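# Unload finished part, load a blank, restart the machine

## Task

At the machine whose last cycle has ended: slide its two doors apart by their handles, open the vise by pushing in the knob beside it on the machine table, and move the finished part into the tray labelled DONE. Take a blank from the tray labelled RAW and lay it flat on the jaw ledges, entirely between the jaw ends. Pull the knob out so the jaws clamp it, then close both doors. Press CYCLE START on the small box at the control panel right of the doors. That button only works when a part is clamped on the ledges and both doors are shut, which the box's green lamp shows. Once a cycle runs, the doors lock and the green lamp on the signal tower above the panel lights. The robot must not tip over or finish leaning. The result has to hold after the scene ends, with no help from the robot.

## Robot and tools

Robot: TidyBot++, a four-caster mobile base (0.54 m long, 0.50 m wide, 0.38 m high) carrying a single seven-joint arm with a two-finger gripper. The shoulder sits 0.12 m ahead of the base centre and 0.68 m above the floor. Segment lengths are 0.42 m (upper arm), 0.31 m (forearm) and 0.31 m (wrist to hand point). Cameras: base_camera (644x364) and wrist_camera (644x476 fisheye, looking where the hand points). The arm starts folded with the hand pointing down.

Frames, all in metres. Base frame: origin on the floor under the base centre, x forward, y left, z up. Odometry frame: the base frame as it was at scene start. hand_pose is the point midway between the finger pads, given in the base frame. The hand's z axis runs out along the fingers, and the fingers close along its y axis. base_odometry counts wheel turns only, so slip shows up as travel. Heading is in rad, positive left, from -3.142 to 3.142. base_tilt is in degrees, with forward and right positive.

move: one action plus the optional cameras (a list of base_camera, wrist_camera, all; [] for none) and blocking (true or omitted waits until everything rests; false returns within about 0.5 s while motion continues).
- base: an object with offsets relative to the base's own axes when the command starts. translate_m is forward positive, -2 to 2 m. strafe_m is left positive, -2 to 2 m. rotate_rad is counter-clockwise positive, -6.3 to 6.3 rad. Translate and strafe together drive straight to that point. A base move times out after 14 s.
- joints: absolute angles by name. joint_1_rad takes any angle, and positive turns the arm clockwise seen from above, opposite to heading. joint_2_rad is the shoulder, -2.249 to 2.249; 0 is upright and positive leans forward. joint_3_rad takes any angle. joint_4_rad is the elbow, -2.579 to 2.579; with joint_3 at 3.14, negative bends the forearm forward. joint_5_rad takes any angle. joint_6_rad is the wrist, -2.099 to 2.099. joint_7_rad takes any angle; with the hand down, positive is counter-clockwise from above, and at 1.57 the fingers open left and right. gripper_pos runs 0 (open, about 85 mm gap) to 1 (closed). Joints that take any angle go the short way round, so send steps under half a turn.
- target: an absolute hand pose [x, y, z, qw, qx, qy, qz], in the base frame as hand_pose prints it, in metres plus a quaternion. With target, joints may hold only gripper_pos. An unreachable pose wanders for up to 10 s and ends in time_out.
- speeds: caps for this action only. translate_m and strafe_m take 0.05 to 0.5 m/s (give one value for a combined move). rotate_rad takes 0.1 to 1.57 rad/s.
An unknown key makes the call invalid. An out-of-range value is refused, and then the reply's later move, wait and finished_scene calls do not run.

wait(seconds 0 to 10, cameras): commands nothing and returns state and images. stop(cameras): brakes all your running motions. zoom_image(camera, region [x0,y0,x1,y1] in pixels, at most 504x504): a closer view of the latest image. read_manual(section "licences"): licence texts only. finished_scene(scene): ends the scene for good.

Result lines: the "pictures" line lists image order. The "move" line says done or the worst status. base_status, joint_status and hand_status each report done, moving, off_target, not_followed, stopped, contact_stop, time_out, torque_fault or limit_stop_at_motor_heat. hand_status counts as done within 10 mm and 2 degrees. hand_target is where the joint targets would put the hand. joint_positions holds the readings. motor_effort is a percent of maximum, with the peak shown in brackets. on_its_own lists things the robot did without being told. "joint command not followed" / "pose unreachable" mean a self-collision check held the arm back. "ARM HIT" means a hard hit on the base or on the arm itself. MOTOR HOT warns of heating, and OVER-TEMPERATURE FAULT means a 30-60 s weak-braking stop. A contact_stop, time_out or torque fault cancels the rest of that reply's calls. A torque fault stops the arm for 10 s.

Tips: most target moves end within about 3 cm. To correct, add (wanted - hand_pose) to the last target. To keep a hand still, resend hand_target, not hand_pose. For joints, send last command + (wanted - reading). A held load makes the arm sag. Never command a loaded joint to its current reading. When a held part touches a surface, hand_pose stops dropping. A hand pointing down reaches at most about 0.94 m high, and only close to the base. Low, forward-pointing poses near the base can drive the arm into the base, because nothing prevents that. Closed fingertips reach about 20 mm past the hand point. Use the camera images for the hand's true position.

Avoid: driving or turning while the arm is caught on something 0.6 m or more up, which can tip the robot. Avoid sideways pushes on a raised hand and sweeping a stretched arm sideways. Avoid reaching far out over furniture straight from the folded pose. Avoid driving the arm into objects, since a blocked base or arm keeps pushing. Avoid dropping or releasing moving parts, slamming doors, and squeezing hard on a part that still rests on something. Avoid holding the arm stretched or loaded for long, which heats the motors. Backing away or pulling the arm in corrects a slight lean.

Each tool is called after "Request:" by a JSON object that holds its "api" and its "payload", one argument or row to a line.

## Session

Request:
{"api": "move", "payload": {

}}

Scene clock: 0.00 s.
base_odometry: x=+0.000 y=+0.000 heading=+0.000
base_tilt: forward=-0.1 right=+0.6
base_status: not commanded
joint_positions: joint_1_rad=+0.028 joint_2_rad=-0.309 joint_3_rad=+3.108 joint_4_rad=-2.541 joint_5_rad=+0.038 joint_6_rad=-0.911 joint_7_rad=+1.612 gripper_pos=+0.000
joint_status: not commanded
motor_effort: joint_1_rad=+0 joint_2_rad=-3 joint_3_rad=+1 joint_4_rad=+13 joint_5_rad=+0 joint_6_rad=+0 joint_7_rad=+0
hand_pose: x=+0.2384 y=-0.0085 z=+0.5783 quat_wxyz=(+0.020, +0.999, +0.035, -0.001) (m; base frame)
hand_target: x=+0.2393 y=-0.0085 z=+0.5788 quat_wxyz=(+0.020, +0.999, +0.035, +0.000) (m; base frame)
hand_status: not commanded
pictures: base_camera, wrist_camera

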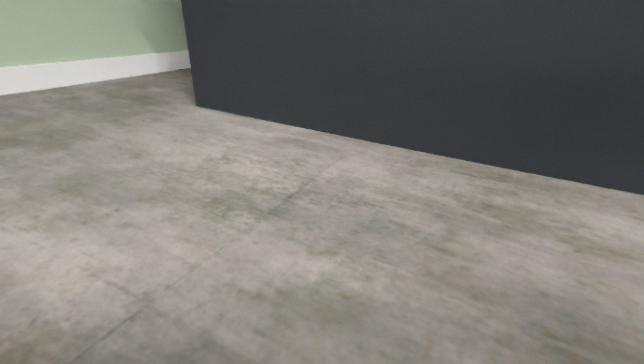

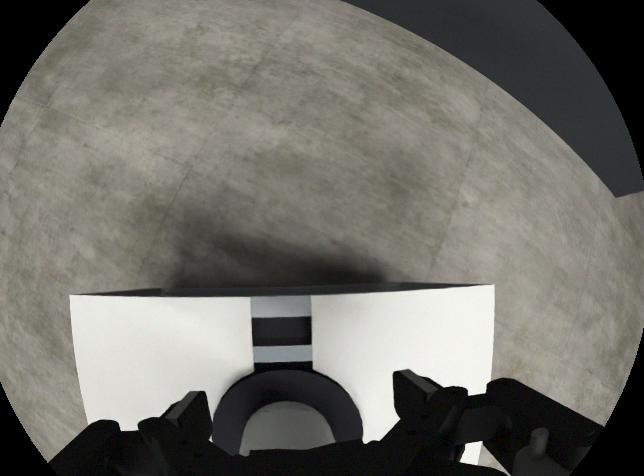

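Request:
{"api": "move", "payload": {
  "joints": {"joint_6_rad": 0.45}
}}

Scene clock: 5.10 s.
move: done
base_odometry: x=+0.000 y=+0.000 heading=+0.000
base_tilt: forward=-0.1 right=+0.6
base_status: not commanded
joint_positions: joint_1_rad=+0.028 joint_2_rad=-0.310 joint_3_rad=+3.108 joint_4_rad=-2.542 joint_5_rad=+0.038 joint_6_rad=+0.421 joint_7_rad=+1.612 gripper_pos=+0.000
joint_status: all done
motor_effort: joint_1_rad=-1(1) joint_2_rad=-8(8) joint_3_rad=+1(2) joint_4_rad=+18(18) joint_5_rad=+0(1) joint_6_rad=+9(9) joint_7_rad=+0(1)
hand_pose: x=+0.5406 y=+0.0096 z=+0.8147 quat_wxyz=(+0.020, +0.786, +0.040, +0.616) (m; base frame)
hand_target: x=+0.5434 y=+0.0100 z=+0.8249 quat_wxyz=(+0.020, +0.776, +0.040, +0.629) (m; base frame)
hand_status: not commanded
pictures: base_camera, wrist_camera

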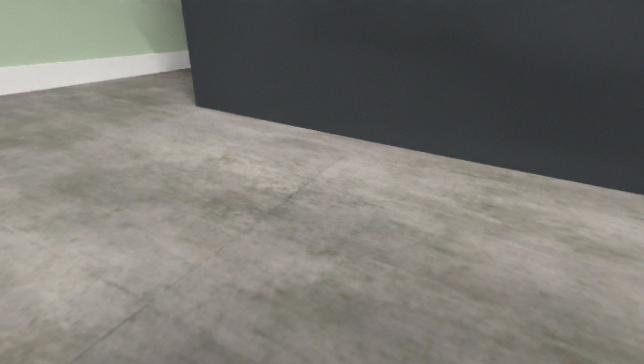

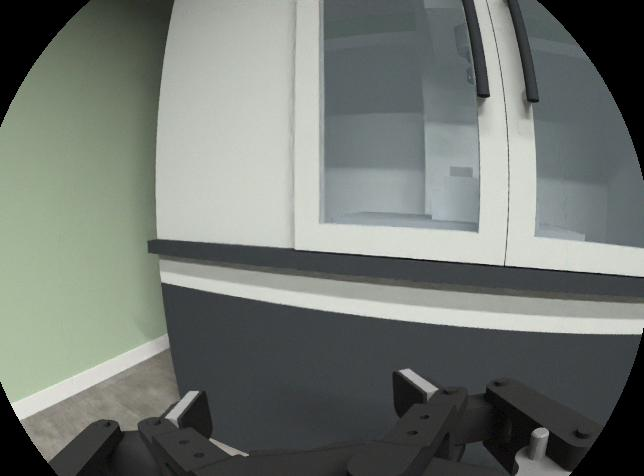

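Request:
{"api": "move", "payload": {
  "joints": {"joint_1_rad": 0.9, "joint_6_rad": 0.6},
  "cameras": ["wrist_camera"]
}}

Request:
{"api": "move", "payload": {
  "joints": {"joint_1_rad": 2.2},
  "cameras": ["wrist_camera"]
}}

Request:
{"api": "move", "payload": {
  "joints": {"joint_1_rad": 3.5},
  "cameras": ["wrist_camera"]
}}

Scene clock: 10.43 s.
move: done
base_odometry: x=+0.000 y=+0.000 heading=+0.000
base_tilt: forward=-0.1 right=+0.6
base_status: not commanded
joint_positions: joint_1_rad=+0.886 joint_2_rad=-0.310 joint_3_rad=+3.108 joint_4_rad=-2.542 joint_5_rad=+0.038 joint_6_rad=+0.569 joint_7_rad=+1.612 gripper_pos=+0.000
joint_status: all done
motor_effort: joint_1_rad=-1(2) joint_2_rad=-8(8) joint_3_rad=+2(2) joint_4_rad=+18(19) joint_5_rad=+0(1) joint_6_rad=+9(10) joint_7_rad=+0(1)
hand_pose: x=+0.4085 y=-0.3171 z=+0.8601 quat_wxyz=(+0.298, +0.688, -0.271, +0.604) (m; base frame)
hand_target: x=+0.4051 y=-0.3220 z=+0.8711 quat_wxyz=(+0.307, +0.675, -0.272, +0.613) (m; base frame)
hand_status: not commanded
pictures: wrist_camera

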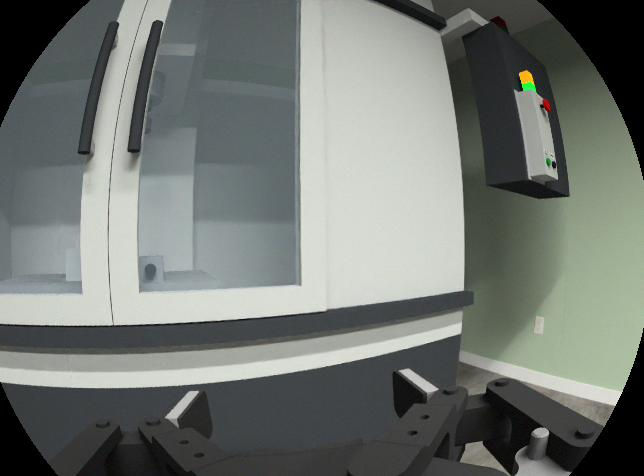

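Scene clock: 13.00 s.
move: done
base_odometry: x=+0.000 y=+0.000 heading=+0.000
base_tilt: forward=-0.1 right=+0.6
base_status: not commanded
joint_positions: joint_1_rad=+2.185 joint_2_rad=-0.310 joint_3_rad=+3.108 joint_4_rad=-2.542 joint_5_rad=+0.038 joint_6_rad=+0.571 joint_7_rad=+1.612 gripper_pos=+0.000
joint_status: all done
motor_effort: joint_1_rad=+0(2) joint_2_rad=-8(9) joint_3_rad=+1(2) joint_4_rad=+18(19) joint_5_rad=+0(1) joint_6_rad=+9(10) joint_7_rad=+0(1)
hand_pose: x=-0.1090 y=-0.3639 z=+0.8606 quat_wxyz=(+0.603, +0.383, -0.632, +0.301) (m; base frame)
hand_target: x=-0.1147 y=-0.3618 z=+0.8711 quat_wxyz=(+0.615, +0.373, -0.625, +0.302) (m; base frame)
hand_status: not commanded
pictures: wrist_camera

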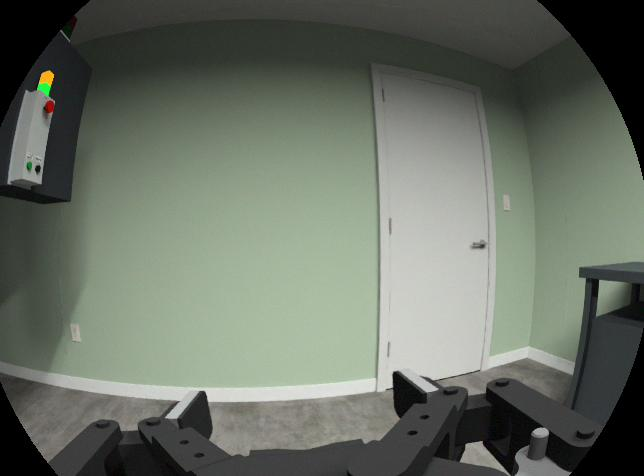

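Scene clock: 15.57 s.
move: done
base_odometry: x=+0.000 y=+0.000 heading=+0.000
base_tilt: forward=-0.1 right=+0.6
base_status: not commanded
joint_positions: joint_1_rad=+3.485 joint_2_rad=-0.310 joint_3_rad=+3.108 joint_4_rad=-2.542 joint_5_rad=+0.038 joint_6_rad=+0.571 joint_7_rad=+1.612 gripper_pos=+0.000
joint_status: all done
motor_effort: joint_1_rad=+0(2) joint_2_rad=-8(9) joint_3_rad=+2(2) joint_4_rad=+18(19) joint_5_rad=+0(1) joint_6_rad=+9(10) joint_7_rad=+0(1)
hand_pose: x=-0.2926 y=+0.1224 z=+0.8607 quat_wxyz=(+0.662, -0.077, -0.735, -0.125) (m; base frame)
hand_target: x=-0.2922 y=+0.1284 z=+0.8711 quat_wxyz=(+0.673, -0.081, -0.724, -0.132) (m; base frame)
hand_status: not commanded
pictures: wrist_camera

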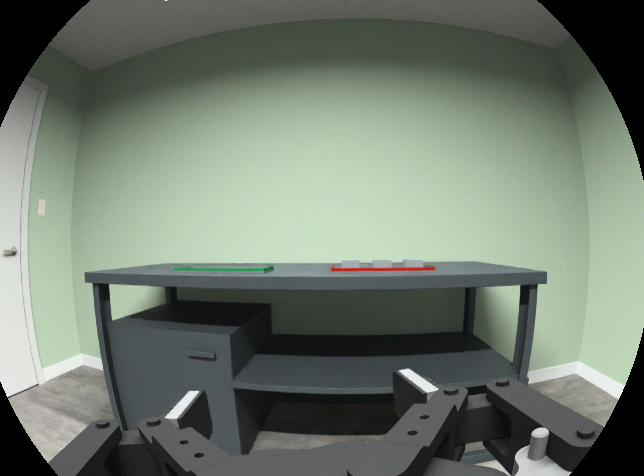

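Request:
{"api": "zoom_image", "payload": {
  "camera": "wrist_camera",
  "region": [150, 220, 470, 320]
}}

Request:
{"api": "move", "payload": {
  "base": {"rotate_rad": -0.34},
  "joints": {"joint_1_rad": 0.0}
}}

Request:
{"api": "zoom_image", "payload": {
  "camera": "wrist_camera",
  "region": [150, 0, 500, 350]
}}

Scaled by 1.575.

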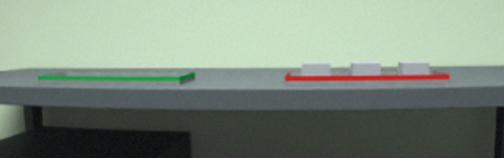

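Scene clock: 28.17 s.
move: done
base_odometry: x=+0.000 y=+0.000 heading=-0.340
base_tilt: forward=-0.1 right=+0.6
base_status: done
joint_positions: joint_1_rad=+6.269 joint_2_rad=-0.310 joint_3_rad=+3.108 joint_4_rad=-2.542 joint_5_rad=+0.038 joint_6_rad=+0.571 joint_7_rad=+1.612 gripper_pos=+0.000
joint_status: all done
motor_effort: joint_1_rad=-1(2) joint_2_rad=-8(9) joint_3_rad=+1(2) joint_4_rad=+18(19) joint_5_rad=+0(1) joint_6_rad=+9(10) joint_7_rad=+0(1)
hand_pose: x=+0.5474 y=+0.0298 z=+0.8609 quat_wxyz=(-0.005, -0.737, -0.055, -0.674) (m; base frame)
hand_target: x=+0.5491 y=+0.0240 z=+0.8711 quat_wxyz=(-0.010, -0.726, -0.049, -0.685) (m; base frame)
hand_status: not commanded
pictures: base_camera, wrist_camera

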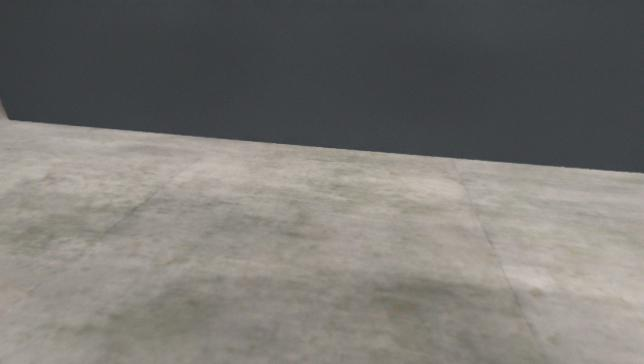

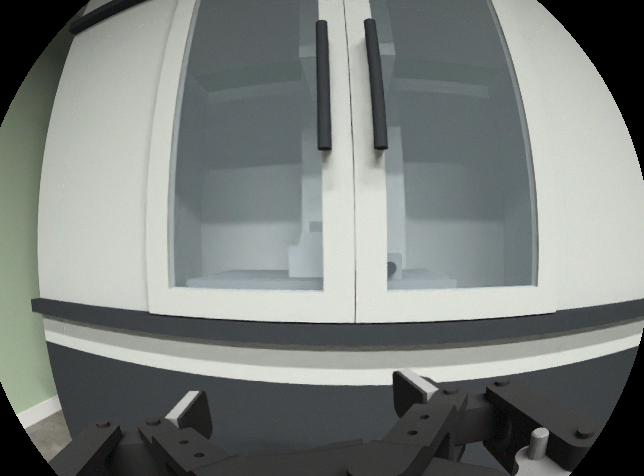

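Scaled by 1.440.

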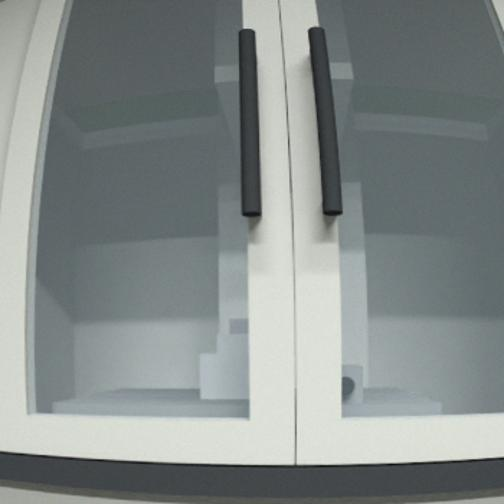

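Request:
{"api": "move", "payload": {
  "base": {"rotate_rad": -0.19},
  "joints": {"joint_1_rad": 0.0, "joint_3_rad": 3.142, "joint_5_rad": 0.0, "joint_7_rad": 1.57}
}}

Scene clock: 39.10 s.
move: done
base_odometry: x=+0.000 y=+0.000 heading=-0.529
base_tilt: forward=-0.1 right=+0.6
base_status: done
joint_positions: joint_1_rad=+6.276 joint_2_rad=-0.310 joint_3_rad=+3.135 joint_4_rad=-2.542 joint_5_rad=+0.036 joint_6_rad=+0.572 joint_7_rad=+1.603 gripper_pos=+0.000
joint_status: all done
motor_effort: joint_1_rad=+0(2) joint_2_rad=-8(9) joint_3_rad=+2(4) joint_4_rad=+18(18) joint_5_rad=+0(1) joint_6_rad=+9(10) joint_7_rad=+0(1)
hand_pose: x=+0.5485 y=+0.0140 z=+0.8611 quat_wxyz=(-0.010, -0.738, -0.036, -0.674) (m; base frame)
hand_target: x=+0.5501 y=+0.0012 z=+0.8715 quat_wxyz=(+0.000, -0.728, +0.000, -0.686) (m; base frame)
hand_status: not commanded
pictures: base_camera, wrist_camera

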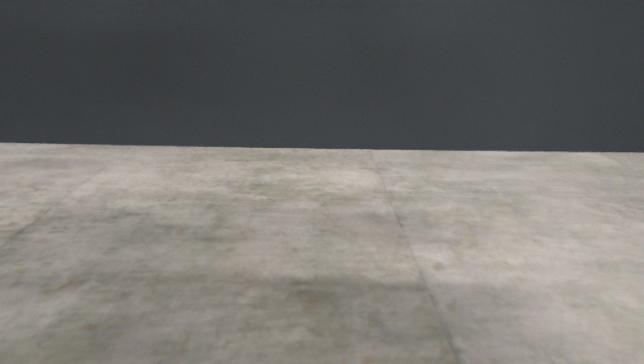

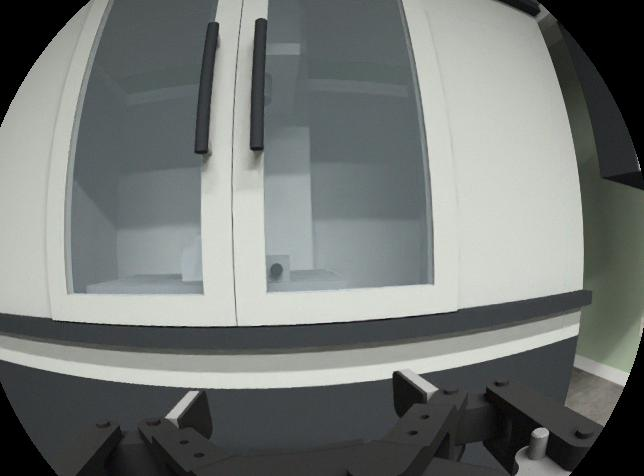

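Request:
{"api": "move", "payload": {
  "base": {"rotate_rad": -0.035, "strafe_m": 0.17},
  "joints": {"joint_1_rad": 0.0, "joint_2_rad": -0.5, "joint_4_rad": -1.84, "joint_6_rad": -0.23, "joint_3_rad": 3.149, "joint_5_rad": -0.03, "joint_7_rad": 1.54}
}}

Request:
{"api": "zoom_image", "payload": {
  "camera": "wrist_camera",
  "region": [160, 100, 480, 400]
}}

Scene clock: 60.43 s.
move: done
base_odometry: x=+0.086 y=+0.147 heading=-0.565
base_tilt: forward=-0.1 right=+0.6
base_status: done
joint_positions: joint_1_rad=+6.277 joint_2_rad=-0.493 joint_3_rad=+3.141 joint_4_rad=-1.863 joint_5_rad=+0.036 joint_6_rad=-0.182 joint_7_rad=+1.600 gripper_pos=+0.000
joint_status: all done
motor_effort: joint_1_rad=-1(3) joint_2_rad=-5(10) joint_3_rad=+1(4) joint_4_rad=+22(22) joint_5_rad=+0(2) joint_6_rad=+9(11) joint_7_rad=+0(1)
hand_pose: x=+0.5391 y=+0.0024 z=+1.1209 quat_wxyz=(-0.023, -0.700, -0.023, -0.713) (m; base frame)
hand_target: x=+0.5347 y=-0.0008 z=+1.1233 quat_wxyz=(+0.023, -0.706, +0.022, -0.707) (m; base frame)
hand_status: not commanded
pictures: base_camera, wrist_camera

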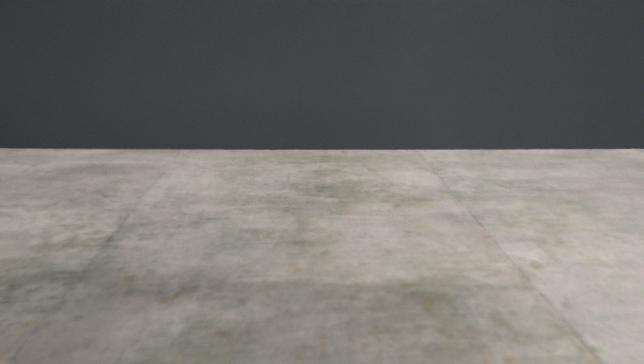

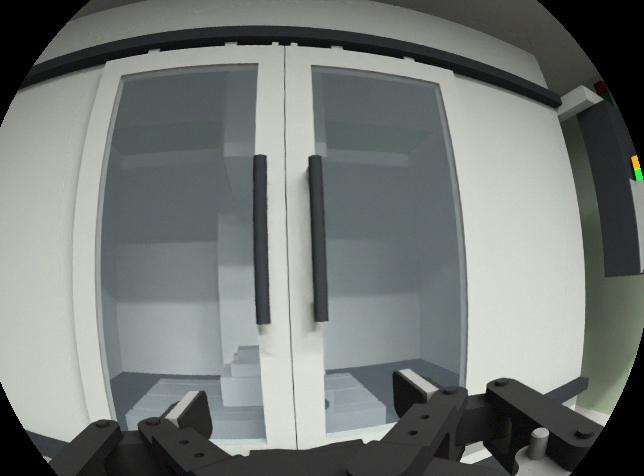

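Scaled by 1.575.

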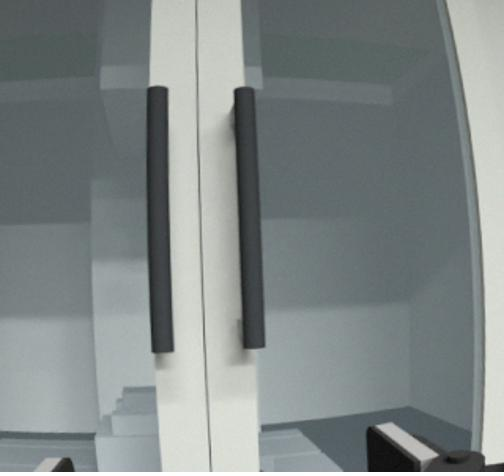

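Request:
{"api": "move", "payload": {
  "base": {"translate_m": 0.22, "strafe_m": 0.085},
  "joints": {"gripper_pos": 0.3}
}}

Request:
{"api": "zoom_image", "payload": {
  "camera": "wrist_camera",
  "region": [160, 100, 480, 400]
}}

Scene clock: 68.77 s.
move: done
base_odometry: x=+0.317 y=+0.101 heading=-0.565
base_tilt: forward=-0.1 right=+0.6
base_status: done
joint_positions: joint_1_rad=+6.277 joint_2_rad=-0.495 joint_3_rad=+3.141 joint_4_rad=-1.863 joint_5_rad=+0.036 joint_6_rad=-0.186 joint_7_rad=+1.600 gripper_pos=+0.300
joint_status: all done
motor_effort: joint_1_rad=+0(1) joint_2_rad=-5(8) joint_3_rad=+1(2) joint_4_rad=+22(22) joint_5_rad=+0(0) joint_6_rad=+9(10) joint_7_rad=+0(1)
hand_pose: x=+0.5381 y=+0.0021 z=+1.1209 quat_wxyz=(-0.023, -0.700, -0.022, -0.713) (m; base frame)
hand_target: x=+0.5347 y=-0.0008 z=+1.1233 quat_wxyz=(+0.023, -0.706, +0.022, -0.707) (m; base frame)
hand_status: not commanded
pictures: base_camera, wrist_camera

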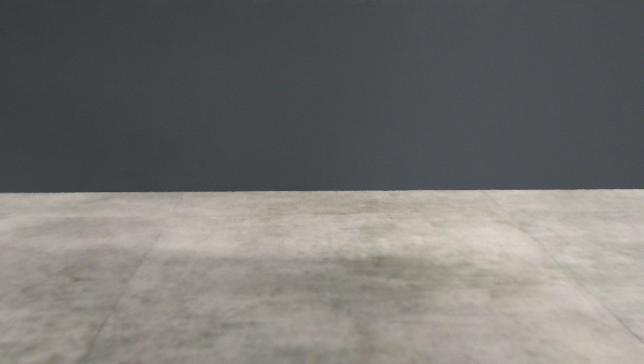

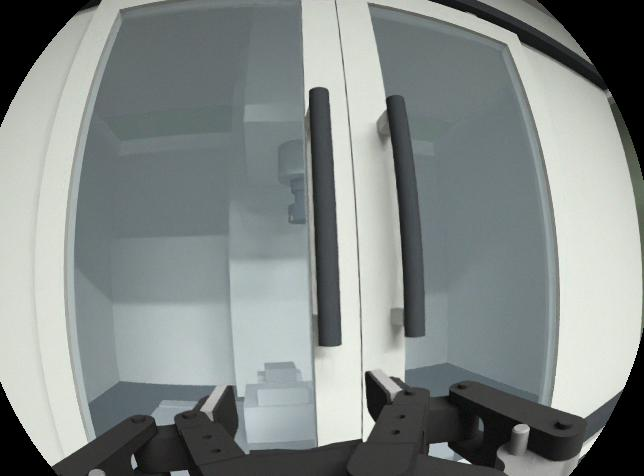

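Scaled by 1.575.

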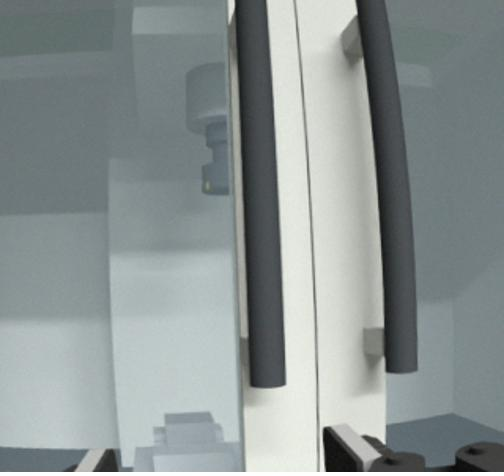

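Request:
{"api": "move", "payload": {
  "base": {"translate_m": 0.22, "strafe_m": -0.015},
  "cameras": ["wrist_camera"]
}}

Request:
{"api": "zoom_image", "payload": {
  "camera": "wrist_camera",
  "region": [160, 176, 480, 476]
}}

Scene clock: 82.57 s.
move: done
base_odometry: x=+0.495 y=-0.029 heading=-0.565
base_tilt: forward=-0.1 right=+0.6
base_status: done
joint_positions: joint_1_rad=+6.284 joint_2_rad=-0.501 joint_3_rad=+3.150 joint_4_rad=-1.854 joint_5_rad=+0.035 joint_6_rad=-0.196 joint_7_rad=+1.599 gripper_pos=+0.300
joint_status: not commanded
motor_effort: joint_1_rad=-1(5) joint_2_rad=-5(13) joint_3_rad=+1(3) joint_4_rad=+21(25) joint_5_rad=+0(1) joint_6_rad=+9(15) joint_7_rad=+0(1)
hand_pose: x=+0.5349 y=-0.0057 z=+1.1256 quat_wxyz=(-0.026, -0.699, -0.015, -0.714) (m; base frame)
hand_target: x=+0.5347 y=-0.0008 z=+1.1233 quat_wxyz=(+0.023, -0.706, +0.022, -0.707) (m; base frame)
hand_status: not commanded
pictures: wrist_camera

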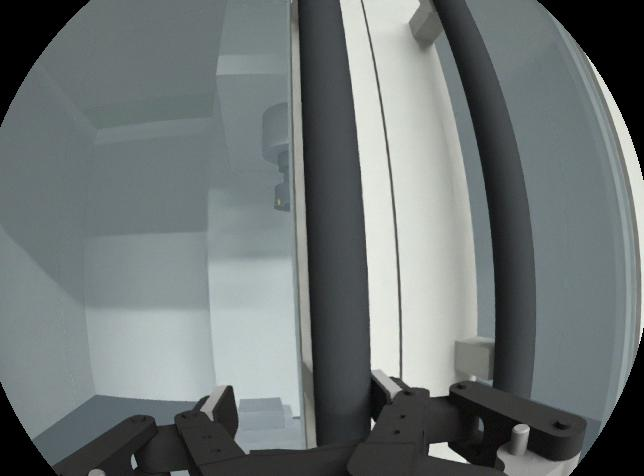

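Scaled by 1.575.

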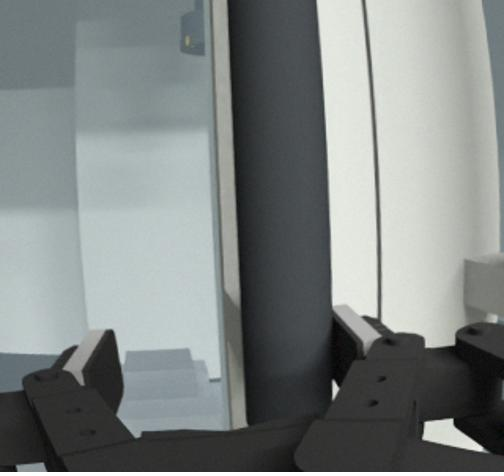

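Request:
{"api": "move", "payload": {
  "base": {"strafe_m": -0.018},
  "cameras": []
}}

Request:
{"api": "move", "payload": {
  "base": {"translate_m": 0.025},
  "speeds": {"translate_m": 0.05},
  "cameras": ["wrist_camera"]
}}

Scene clock: 86.63 s.
move: done
base_odometry: x=+0.486 y=-0.045 heading=-0.564
base_tilt: forward=-0.1 right=+0.6
base_status: done
joint_positions: joint_1_rad=+6.284 joint_2_rad=-0.502 joint_3_rad=+3.151 joint_4_rad=-1.854 joint_5_rad=+0.035 joint_6_rad=-0.196 joint_7_rad=+1.599 gripper_pos=+0.300
joint_status: not commanded
motor_effort: joint_1_rad=+0(2) joint_2_rad=-5(7) joint_3_rad=+1(3) joint_4_rad=+21(22) joint_5_rad=+0(0) joint_6_rad=+9(10) joint_7_rad=+0(1)
hand_pose: x=+0.5349 y=-0.0066 z=+1.1257 quat_wxyz=(-0.026, -0.699, -0.015, -0.714) (m; base frame)
hand_target: x=+0.5347 y=-0.0008 z=+1.1233 quat_wxyz=(+0.023, -0.706, +0.022, -0.707) (m; base frame)
hand_status: not commanded
pictures: none
No camera images: "cameras" was empty.

Scene clock: 87.60 s.
move: done
base_odometry: x=+0.507 y=-0.058 heading=-0.565
base_tilt: forward=-0.1 right=+0.6
base_status: done
joint_positions: joint_1_rad=+6.284 joint_2_rad=-0.501 joint_3_rad=+3.151 joint_4_rad=-1.854 joint_5_rad=+0.035 joint_6_rad=-0.196 joint_7_rad=+1.599 gripper_pos=+0.300
joint_status: not commanded
motor_effort: joint_1_rad=+0(1) joint_2_rad=-5(9) joint_3_rad=+1(3) joint_4_rad=+22(22) joint_5_rad=+0(0) joint_6_rad=+9(10) joint_7_rad=+0(1)
hand_pose: x=+0.5352 y=-0.0065 z=+1.1253 quat_wxyz=(-0.026, -0.699, -0.015, -0.714) (m; base frame)
hand_target: x=+0.5347 y=-0.0008 z=+1.1233 quat_wxyz=(+0.023, -0.706, +0.022, -0.707) (m; base frame)
hand_status: not commanded
pictures: wrist_camera

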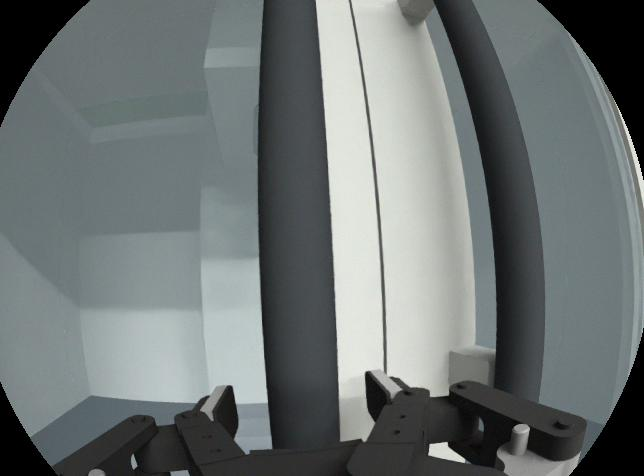

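Request:
{"api": "move", "payload": {
  "base": {"strafe_m": 0.36},
  "speeds": {"strafe_m": 0.12}
}}

Scene clock: 92.67 s.
move: done
base_odometry: x=+0.699 y=+0.246 heading=-0.564
base_tilt: forward=-0.1 right=+0.6
base_status: done
joint_positions: joint_1_rad=+6.370 joint_2_rad=-0.526 joint_3_rad=+3.260 joint_4_rad=-1.857 joint_5_rad=+0.035 joint_6_rad=-0.216 joint_7_rad=+1.597 gripper_pos=+0.300
joint_status: not commanded
motor_effort: joint_1_rad=-17(22) joint_2_rad=+3(11) joint_3_rad=-22(28) joint_4_rad=+24(27) joint_5_rad=-4(5) joint_6_rad=+13(15) joint_7_rad=+0(1)
hand_pose: x=+0.5146 y=-0.1034 z=+1.1263 quat_wxyz=(-0.071, -0.697, +0.069, -0.711) (m; base frame)
hand_target: x=+0.5347 y=-0.0008 z=+1.1233 quat_wxyz=(+0.023, -0.706, +0.022, -0.707) (m; base frame)
hand_status: not commanded
pictures: base_camera, wrist_camera

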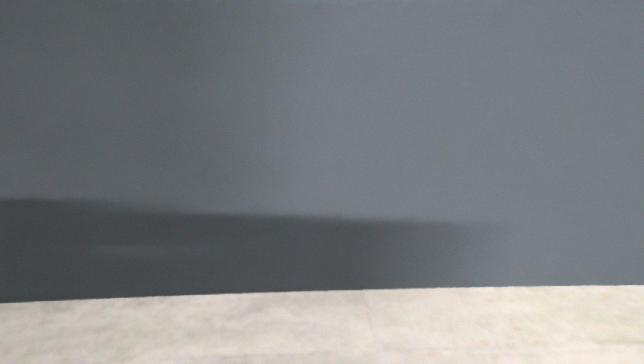

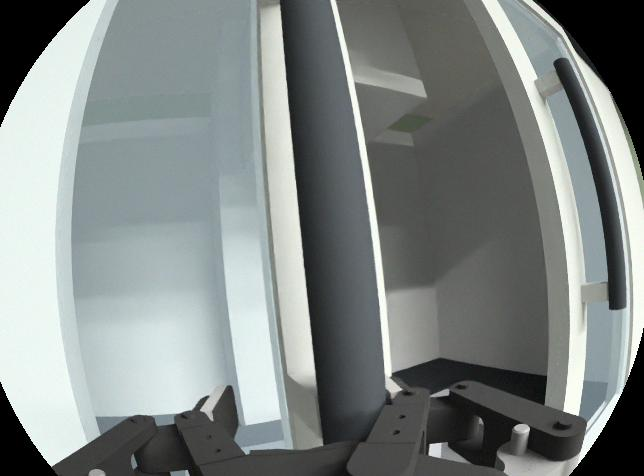

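Request:
{"api": "move", "payload": {
  "base": {"strafe_m": 0.05},
  "speeds": {"strafe_m": 0.1},
  "cameras": ["wrist_camera"]
}}

Scene clock: 95.57 s.
move: done
base_odometry: x=+0.726 y=+0.288 heading=-0.564
base_tilt: forward=-0.1 right=+0.6
base_status: done
joint_positions: joint_1_rad=+6.371 joint_2_rad=-0.528 joint_3_rad=+3.261 joint_4_rad=-1.853 joint_5_rad=+0.035 joint_6_rad=-0.222 joint_7_rad=+1.596 gripper_pos=+0.300
joint_status: not commanded
motor_effort: joint_1_rad=-17(22) joint_2_rad=+2(4) joint_3_rad=-21(29) joint_4_rad=+22(25) joint_5_rad=-4(5) joint_6_rad=+11(14) joint_7_rad=+0(1)
hand_pose: x=+0.5130 y=-0.1049 z=+1.1277 quat_wxyz=(-0.071, -0.696, +0.070, -0.711) (m; base frame)
hand_target: x=+0.5347 y=-0.0008 z=+1.1233 quat_wxyz=(+0.023, -0.706, +0.022, -0.707) (m; base frame)
hand_status: not commanded
pictures: wrist_camera

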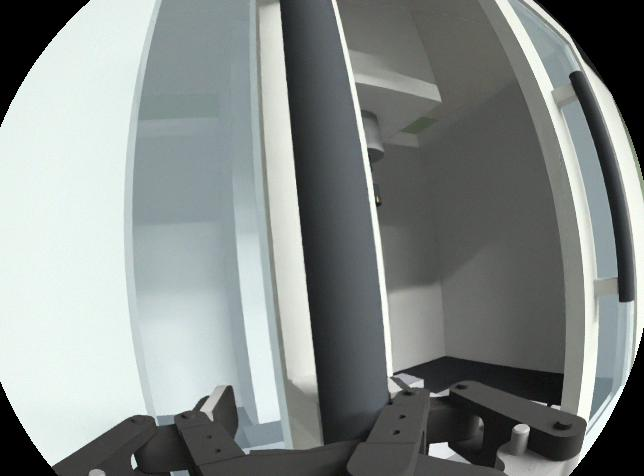

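Request:
{"api": "move", "payload": {
  "base": {"strafe_m": 0.06},
  "speeds": {"strafe_m": 0.1},
  "cameras": ["wrist_camera"]
}}

Scene clock: 98.37 s.
move: done
base_odometry: x=+0.758 y=+0.338 heading=-0.564
base_tilt: forward=-0.1 right=+0.6
base_status: done
joint_positions: joint_1_rad=+6.371 joint_2_rad=-0.532 joint_3_rad=+3.259 joint_4_rad=-1.852 joint_5_rad=+0.035 joint_6_rad=-0.226 joint_7_rad=+1.596 gripper_pos=+0.300
joint_status: not commanded
motor_effort: joint_1_rad=-17(22) joint_2_rad=+3(7) joint_3_rad=-21(29) joint_4_rad=+23(26) joint_5_rad=-4(6) joint_6_rad=+13(15) joint_7_rad=+0(1)
hand_pose: x=+0.5115 y=-0.1028 z=+1.1288 quat_wxyz=(-0.070, -0.696, +0.069, -0.711) (m; base frame)
hand_target: x=+0.5347 y=-0.0008 z=+1.1233 quat_wxyz=(+0.023, -0.706, +0.022, -0.707) (m; base frame)
hand_status: not commanded
pictures: wrist_camera

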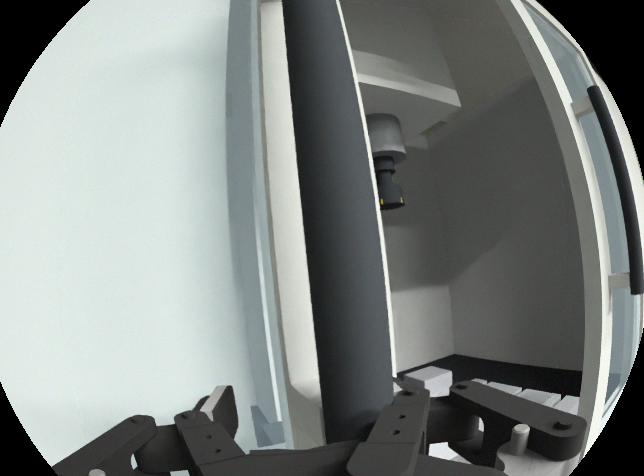

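Request:
{"api": "move", "payload": {
  "base": {"strafe_m": 0.035},
  "speeds": {"strafe_m": 0.1},
  "cameras": []
}}

Request:
{"api": "move", "payload": {
  "base": {"strafe_m": -0.105},
  "speeds": {"strafe_m": 0.2},
  "cameras": ["wrist_camera"]
}}

Scene clock: 102.00 s.
move: done
base_odometry: x=+0.777 y=+0.367 heading=-0.564
base_tilt: forward=-0.1 right=+0.6
base_status: done
joint_positions: joint_1_rad=+6.373 joint_2_rad=-0.537 joint_3_rad=+3.264 joint_4_rad=-1.853 joint_5_rad=+0.035 joint_6_rad=-0.230 joint_7_rad=+1.596 gripper_pos=+0.300
joint_status: not commanded
motor_effort: joint_1_rad=-18(22) joint_2_rad=+4(6) joint_3_rad=-22(29) joint_4_rad=+24(25) joint_5_rad=-5(6) joint_6_rad=+13(14) joint_7_rad=+0(1)
hand_pose: x=+0.5086 y=-0.1065 z=+1.1289 quat_wxyz=(-0.072, -0.696, +0.073, -0.711) (m; base frame)
hand_target: x=+0.5347 y=-0.0008 z=+1.1233 quat_wxyz=(+0.023, -0.706, +0.022, -0.707) (m; base frame)
hand_status: not commanded
pictures: none
No camera images: "cameras" was empty.

Scene clock: 103.20 s.
move: done
base_odometry: x=+0.721 y=+0.279 heading=-0.564
base_tilt: forward=-0.1 right=+0.6
base_status: done
joint_positions: joint_1_rad=+6.289 joint_2_rad=-0.544 joint_3_rad=+3.151 joint_4_rad=-1.852 joint_5_rad=+0.028 joint_6_rad=-0.231 joint_7_rad=+1.592 gripper_pos=+0.300
joint_status: not commanded
motor_effort: joint_1_rad=-2(19) joint_2_rad=+4(9) joint_3_rad=+0(24) joint_4_rad=+22(26) joint_5_rad=+0(4) joint_6_rad=+12(15) joint_7_rad=+0(1)
hand_pose: x=+0.5161 y=-0.0083 z=+1.1334 quat_wxyz=(-0.023, -0.696, -0.008, -0.718) (m; base frame)
hand_target: x=+0.5347 y=-0.0008 z=+1.1233 quat_wxyz=(+0.023, -0.706, +0.022, -0.707) (m; base frame)
hand_status: not commanded
pictures: wrist_camera

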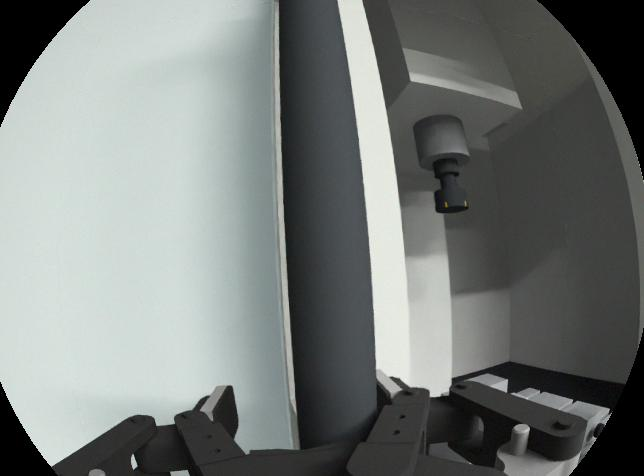

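Request:
{"api": "move", "payload": {
  "base": {"strafe_m": -0.015, "translate_m": -0.01},
  "cameras": []
}}

Request:
{"api": "move", "payload": {
  "base": {"translate_m": -0.2}
}}

Scene clock: 105.70 s.
move: done
base_odometry: x=+0.705 y=+0.271 heading=-0.563
base_tilt: forward=-0.1 right=+0.6
base_status: done
joint_positions: joint_1_rad=+6.288 joint_2_rad=-0.520 joint_3_rad=+3.149 joint_4_rad=-1.849 joint_5_rad=+0.028 joint_6_rad=-0.229 joint_7_rad=+1.592 gripper_pos=+0.300
joint_status: not commanded
motor_effort: joint_1_rad=-1(2) joint_2_rad=-1(5) joint_3_rad=+1(4) joint_4_rad=+22(22) joint_5_rad=+0(1) joint_6_rad=+10(11) joint_7_rad=+0(1)
hand_pose: x=+0.5266 y=-0.0072 z=+1.1262 quat_wxyz=(-0.022, -0.703, -0.009, -0.711) (m; base frame)
hand_target: x=+0.5347 y=-0.0008 z=+1.1233 quat_wxyz=(+0.023, -0.706, +0.022, -0.707) (m; base frame)
hand_status: not commanded
pictures: none
No camera images: "cameras" was empty.

Scene clock: 107.37 s.
move: done
base_odometry: x=+0.535 y=+0.378 heading=-0.563
base_tilt: forward=-0.1 right=+0.6
base_status: done
joint_positions: joint_1_rad=+6.288 joint_2_rad=-0.507 joint_3_rad=+3.149 joint_4_rad=-1.849 joint_5_rad=+0.028 joint_6_rad=-0.229 joint_7_rad=+1.592 gripper_pos=+0.300
joint_status: not commanded
motor_effort: joint_1_rad=+0(2) joint_2_rad=-5(9) joint_3_rad=+1(2) joint_4_rad=+21(23) joint_5_rad=+0(0) joint_6_rad=+9(10) joint_7_rad=+0(1)
hand_pose: x=+0.5323 y=-0.0072 z=+1.1210 quat_wxyz=(-0.022, -0.707, -0.009, -0.707) (m; base frame)
hand_target: x=+0.5347 y=-0.0008 z=+1.1233 quat_wxyz=(+0.023, -0.706, +0.022, -0.707) (m; base frame)
hand_status: not commanded
pictures: base_camera, wrist_camera

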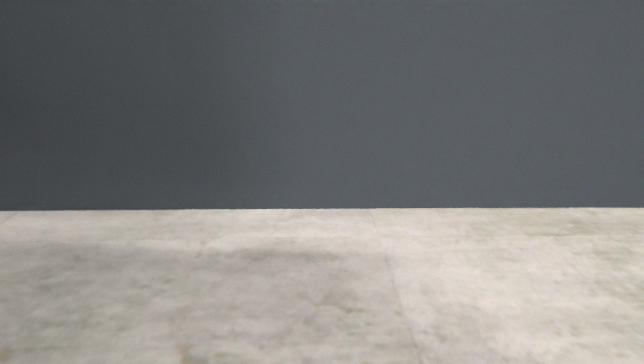

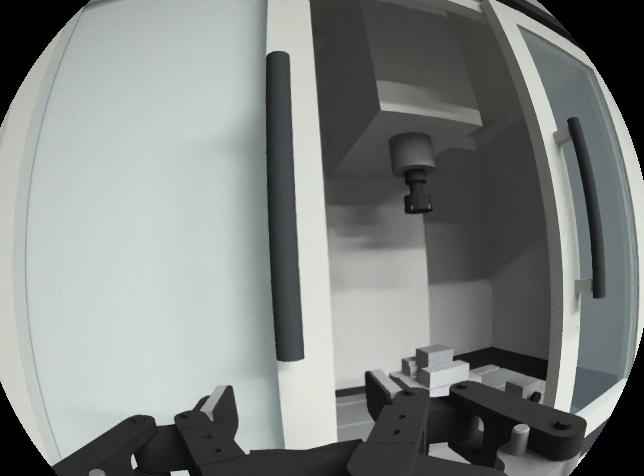

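Request:
{"api": "move", "payload": {
  "base": {"strafe_m": -0.47}
}}

Scene clock: 116.07 s.
move: done
base_odometry: x=+0.284 y=-0.020 heading=-0.564
base_tilt: forward=-0.1 right=+0.6
base_status: done
joint_positions: joint_1_rad=+6.288 joint_2_rad=-0.506 joint_3_rad=+3.153 joint_4_rad=-1.849 joint_5_rad=+0.028 joint_6_rad=-0.229 joint_7_rad=+1.592 gripper_pos=+0.300
joint_status: not commanded
motor_effort: joint_1_rad=+0(1) joint_2_rad=-5(5) joint_3_rad=+1(5) joint_4_rad=+22(22) joint_5_rad=+0(0) joint_6_rad=+9(10) joint_7_rad=+0(1)
hand_pose: x=+0.5325 y=-0.0093 z=+1.1208 quat_wxyz=(-0.023, -0.707, -0.008, -0.707) (m; base frame)
hand_target: x=+0.5347 y=-0.0008 z=+1.1233 quat_wxyz=(+0.023, -0.706, +0.022, -0.707) (m; base frame)
hand_status: not commanded
pictures: base_camera, wrist_camera

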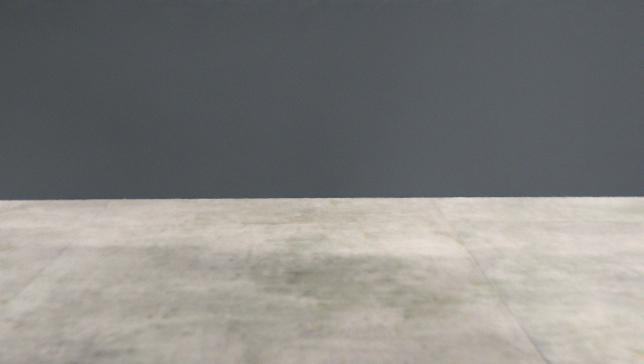

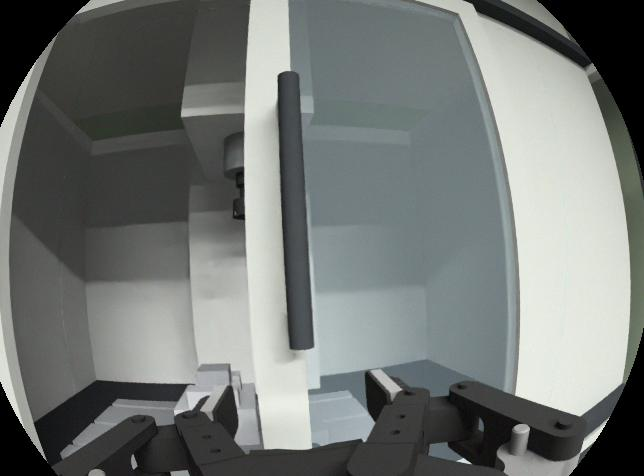

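Request:
{"api": "move", "payload": {
  "base": {"strafe_m": 0.005, "translate_m": 0.185},
  "speeds": {"translate_m": 0.2},
  "cameras": ["wrist_camera"]
}}

Scene clock: 119.90 s.
move: done
base_odometry: x=+0.443 y=-0.115 heading=-0.564
base_tilt: forward=-0.1 right=+0.6
base_status: done
joint_positions: joint_1_rad=+6.288 joint_2_rad=-0.499 joint_3_rad=+3.153 joint_4_rad=-1.849 joint_5_rad=+0.028 joint_6_rad=-0.229 joint_7_rad=+1.592 gripper_pos=+0.300
joint_status: not commanded
motor_effort: joint_1_rad=-1(1) joint_2_rad=-5(8) joint_3_rad=+1(2) joint_4_rad=+21(23) joint_5_rad=+0(0) joint_6_rad=+9(10) joint_7_rad=+0(1)
hand_pose: x=+0.5357 y=-0.0093 z=+1.1177 quat_wxyz=(-0.023, -0.710, -0.008, -0.704) (m; base frame)
hand_target: x=+0.5347 y=-0.0008 z=+1.1233 quat_wxyz=(+0.023, -0.706, +0.022, -0.707) (m; base frame)
hand_status: not commanded
pictures: wrist_camera

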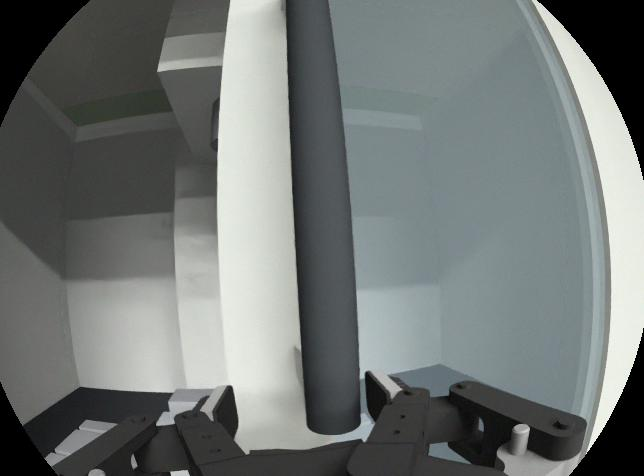

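Request:
{"api": "move", "payload": {
  "base": {"strafe_m": -0.018},
  "cameras": []
}}

Request:
{"api": "move", "payload": {
  "base": {"translate_m": 0.04},
  "speeds": {"translate_m": 0.1},
  "cameras": ["wrist_camera"]
}}

Scene clock: 124.37 s.
move: done
base_odometry: x=+0.434 y=-0.130 heading=-0.564
base_tilt: forward=-0.1 right=+0.6
base_status: done
joint_positions: joint_1_rad=+6.288 joint_2_rad=-0.499 joint_3_rad=+3.153 joint_4_rad=-1.849 joint_5_rad=+0.028 joint_6_rad=-0.229 joint_7_rad=+1.592 gripper_pos=+0.300
joint_status: not commanded
motor_effort: joint_1_rad=+0(1) joint_2_rad=-5(7) joint_3_rad=+1(5) joint_4_rad=+21(22) joint_5_rad=+0(0) joint_6_rad=+9(10) joint_7_rad=+0(1)
hand_pose: x=+0.5355 y=-0.0091 z=+1.1179 quat_wxyz=(-0.023, -0.710, -0.008, -0.704) (m; base frame)
hand_target: x=+0.5347 y=-0.0008 z=+1.1233 quat_wxyz=(+0.023, -0.706, +0.022, -0.707) (m; base frame)
hand_status: not commanded
pictures: none
No camera images: "cameras" was empty.

Scene clock: 125.30 s.
move: done
base_odometry: x=+0.468 y=-0.151 heading=-0.564
base_tilt: forward=-0.1 right=+0.6
base_status: done
joint_positions: joint_1_rad=+6.288 joint_2_rad=-0.504 joint_3_rad=+3.153 joint_4_rad=-1.849 joint_5_rad=+0.028 joint_6_rad=-0.229 joint_7_rad=+1.592 gripper_pos=+0.300
joint_status: not commanded
motor_effort: joint_1_rad=+0(1) joint_2_rad=-4(8) joint_3_rad=+1(3) joint_4_rad=+21(24) joint_5_rad=+0(0) joint_6_rad=+10(12) joint_7_rad=+0(1)
hand_pose: x=+0.5335 y=-0.0090 z=+1.1197 quat_wxyz=(-0.023, -0.708, -0.008, -0.706) (m; base frame)
hand_target: x=+0.5347 y=-0.0008 z=+1.1233 quat_wxyz=(+0.023, -0.706, +0.022, -0.707) (m; base frame)
hand_status: not commanded
pictures: wrist_camera

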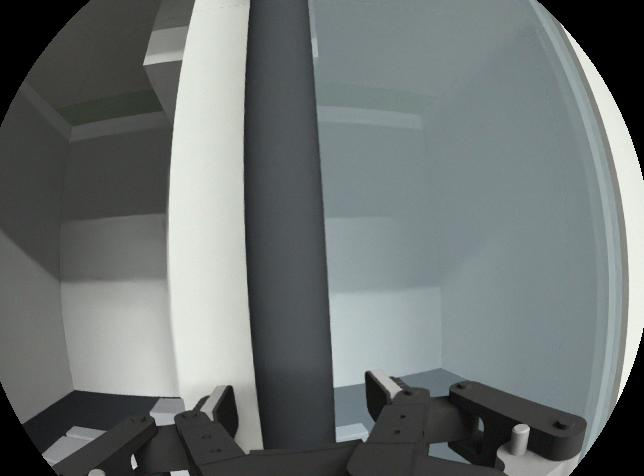

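Request:
{"api": "move", "payload": {
  "base": {"strafe_m": -0.45},
  "speeds": {"strafe_m": 0.15},
  "cameras": ["wrist_camera"]
}}

Scene clock: 132.07 s.
move: done
base_odometry: x=+0.228 y=-0.532 heading=-0.564
base_tilt: forward=-0.1 right=+0.6
base_status: done
joint_positions: joint_1_rad=+6.213 joint_2_rad=-0.483 joint_3_rad=+3.064 joint_4_rad=-1.844 joint_5_rad=-0.005 joint_6_rad=-0.221 joint_7_rad=+1.592 gripper_pos=+0.300
joint_status: not commanded
motor_effort: joint_1_rad=+13(20) joint_2_rad=-8(13) joint_3_rad=+18(29) joint_4_rad=+24(24) joint_5_rad=+3(6) joint_6_rad=+11(12) joint_7_rad=+0(1)
hand_pose: x=+0.5355 y=+0.0758 z=+1.1150 quat_wxyz=(+0.031, -0.708, -0.068, -0.702) (m; base frame)
hand_target: x=+0.5347 y=-0.0008 z=+1.1233 quat_wxyz=(+0.023, -0.706, +0.022, -0.707) (m; base frame)
hand_status: not commanded
pictures: wrist_camera

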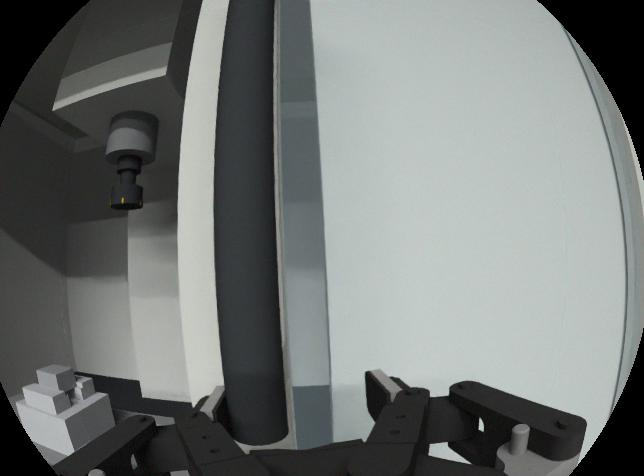

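Request:
{"api": "move", "payload": {
  "base": {"strafe_m": -0.05},
  "speeds": {"strafe_m": 0.1},
  "cameras": []
}}

Request:
{"api": "move", "payload": {
  "base": {"strafe_m": 0.095},
  "speeds": {"strafe_m": 0.2},
  "cameras": []
}}

Request:
{"api": "move", "payload": {
  "base": {"translate_m": -0.28}
}}

Scene clock: 136.53 s.
move: done
base_odometry: x=+0.201 y=-0.574 heading=-0.564
base_tilt: forward=-0.1 right=+0.6
base_status: done
joint_positions: joint_1_rad=+6.206 joint_2_rad=-0.487 joint_3_rad=+3.051 joint_4_rad=-1.849 joint_5_rad=-0.007 joint_6_rad=-0.220 joint_7_rad=+1.592 gripper_pos=+0.300
joint_status: not commanded
motor_effort: joint_1_rad=+14(20) joint_2_rad=-8(12) joint_3_rad=+20(28) joint_4_rad=+23(25) joint_5_rad=+3(5) joint_6_rad=+11(13) joint_7_rad=+0(0)
hand_pose: x=+0.5322 y=+0.0860 z=+1.1136 quat_wxyz=(+0.036, -0.708, -0.076, -0.702) (m; base frame)
hand_target: x=+0.5347 y=-0.0008 z=+1.1233 quat_wxyz=(+0.023, -0.706, +0.022, -0.707) (m; base frame)
hand_status: not commanded
pictures: none
No camera images: "cameras" was empty.

Scene clock: 137.70 s.
move: done
base_odometry: x=+0.252 y=-0.494 heading=-0.564
base_tilt: forward=-0.1 right=+0.6
base_status: done
joint_positions: joint_1_rad=+6.277 joint_2_rad=-0.498 joint_3_rad=+3.143 joint_4_rad=-1.854 joint_5_rad=-0.007 joint_6_rad=-0.222 joint_7_rad=+1.592 gripper_pos=+0.300
joint_status: not commanded
motor_effort: joint_1_rad=+0(15) joint_2_rad=-5(8) joint_3_rad=+2(20) joint_4_rad=+21(26) joint_5_rad=+0(3) joint_6_rad=+9(13) joint_7_rad=+0(1)
hand_pose: x=+0.5363 y=+0.0032 z=+1.1164 quat_wxyz=(-0.003, -0.709, -0.007, -0.705) (m; base frame)
hand_target: x=+0.5347 y=-0.0008 z=+1.1233 quat_wxyz=(+0.023, -0.706, +0.022, -0.707) (m; base frame)
hand_status: not commanded
pictures: none
No camera images: "cameras" was empty.

Scene clock: 139.67 s.
move: done
base_odometry: x=+0.015 y=-0.344 heading=-0.564
base_tilt: forward=-0.1 right=+0.6
base_status: done
joint_positions: joint_1_rad=+6.277 joint_2_rad=-0.507 joint_3_rad=+3.144 joint_4_rad=-1.854 joint_5_rad=-0.007 joint_6_rad=-0.222 joint_7_rad=+1.592 gripper_pos=+0.300
joint_status: not commanded
motor_effort: joint_1_rad=-1(2) joint_2_rad=-4(8) joint_3_rad=+1(3) joint_4_rad=+21(23) joint_5_rad=+0(0) joint_6_rad=+9(10) joint_7_rad=+0(1)
hand_pose: x=+0.5326 y=+0.0028 z=+1.1200 quat_wxyz=(-0.003, -0.706, -0.007, -0.708) (m; base frame)
hand_target: x=+0.5347 y=-0.0008 z=+1.1233 quat_wxyz=(+0.023, -0.706, +0.022, -0.707) (m; base frame)
hand_status: not commanded
pictures: base_camera, wrist_camera

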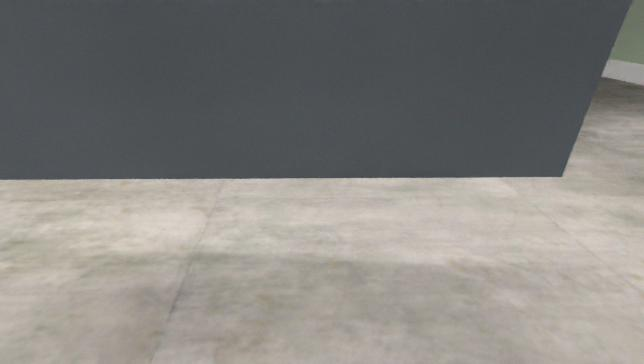

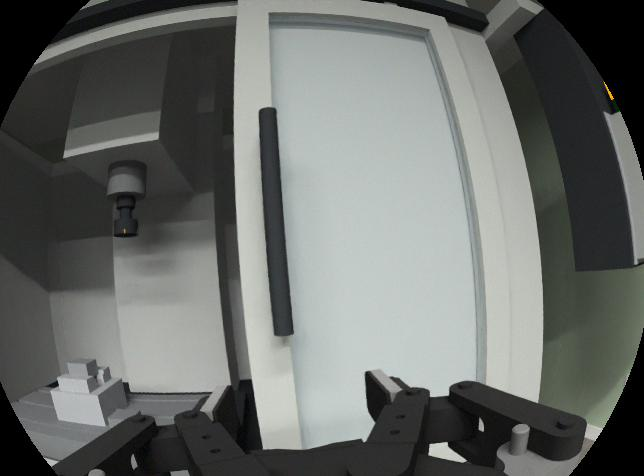

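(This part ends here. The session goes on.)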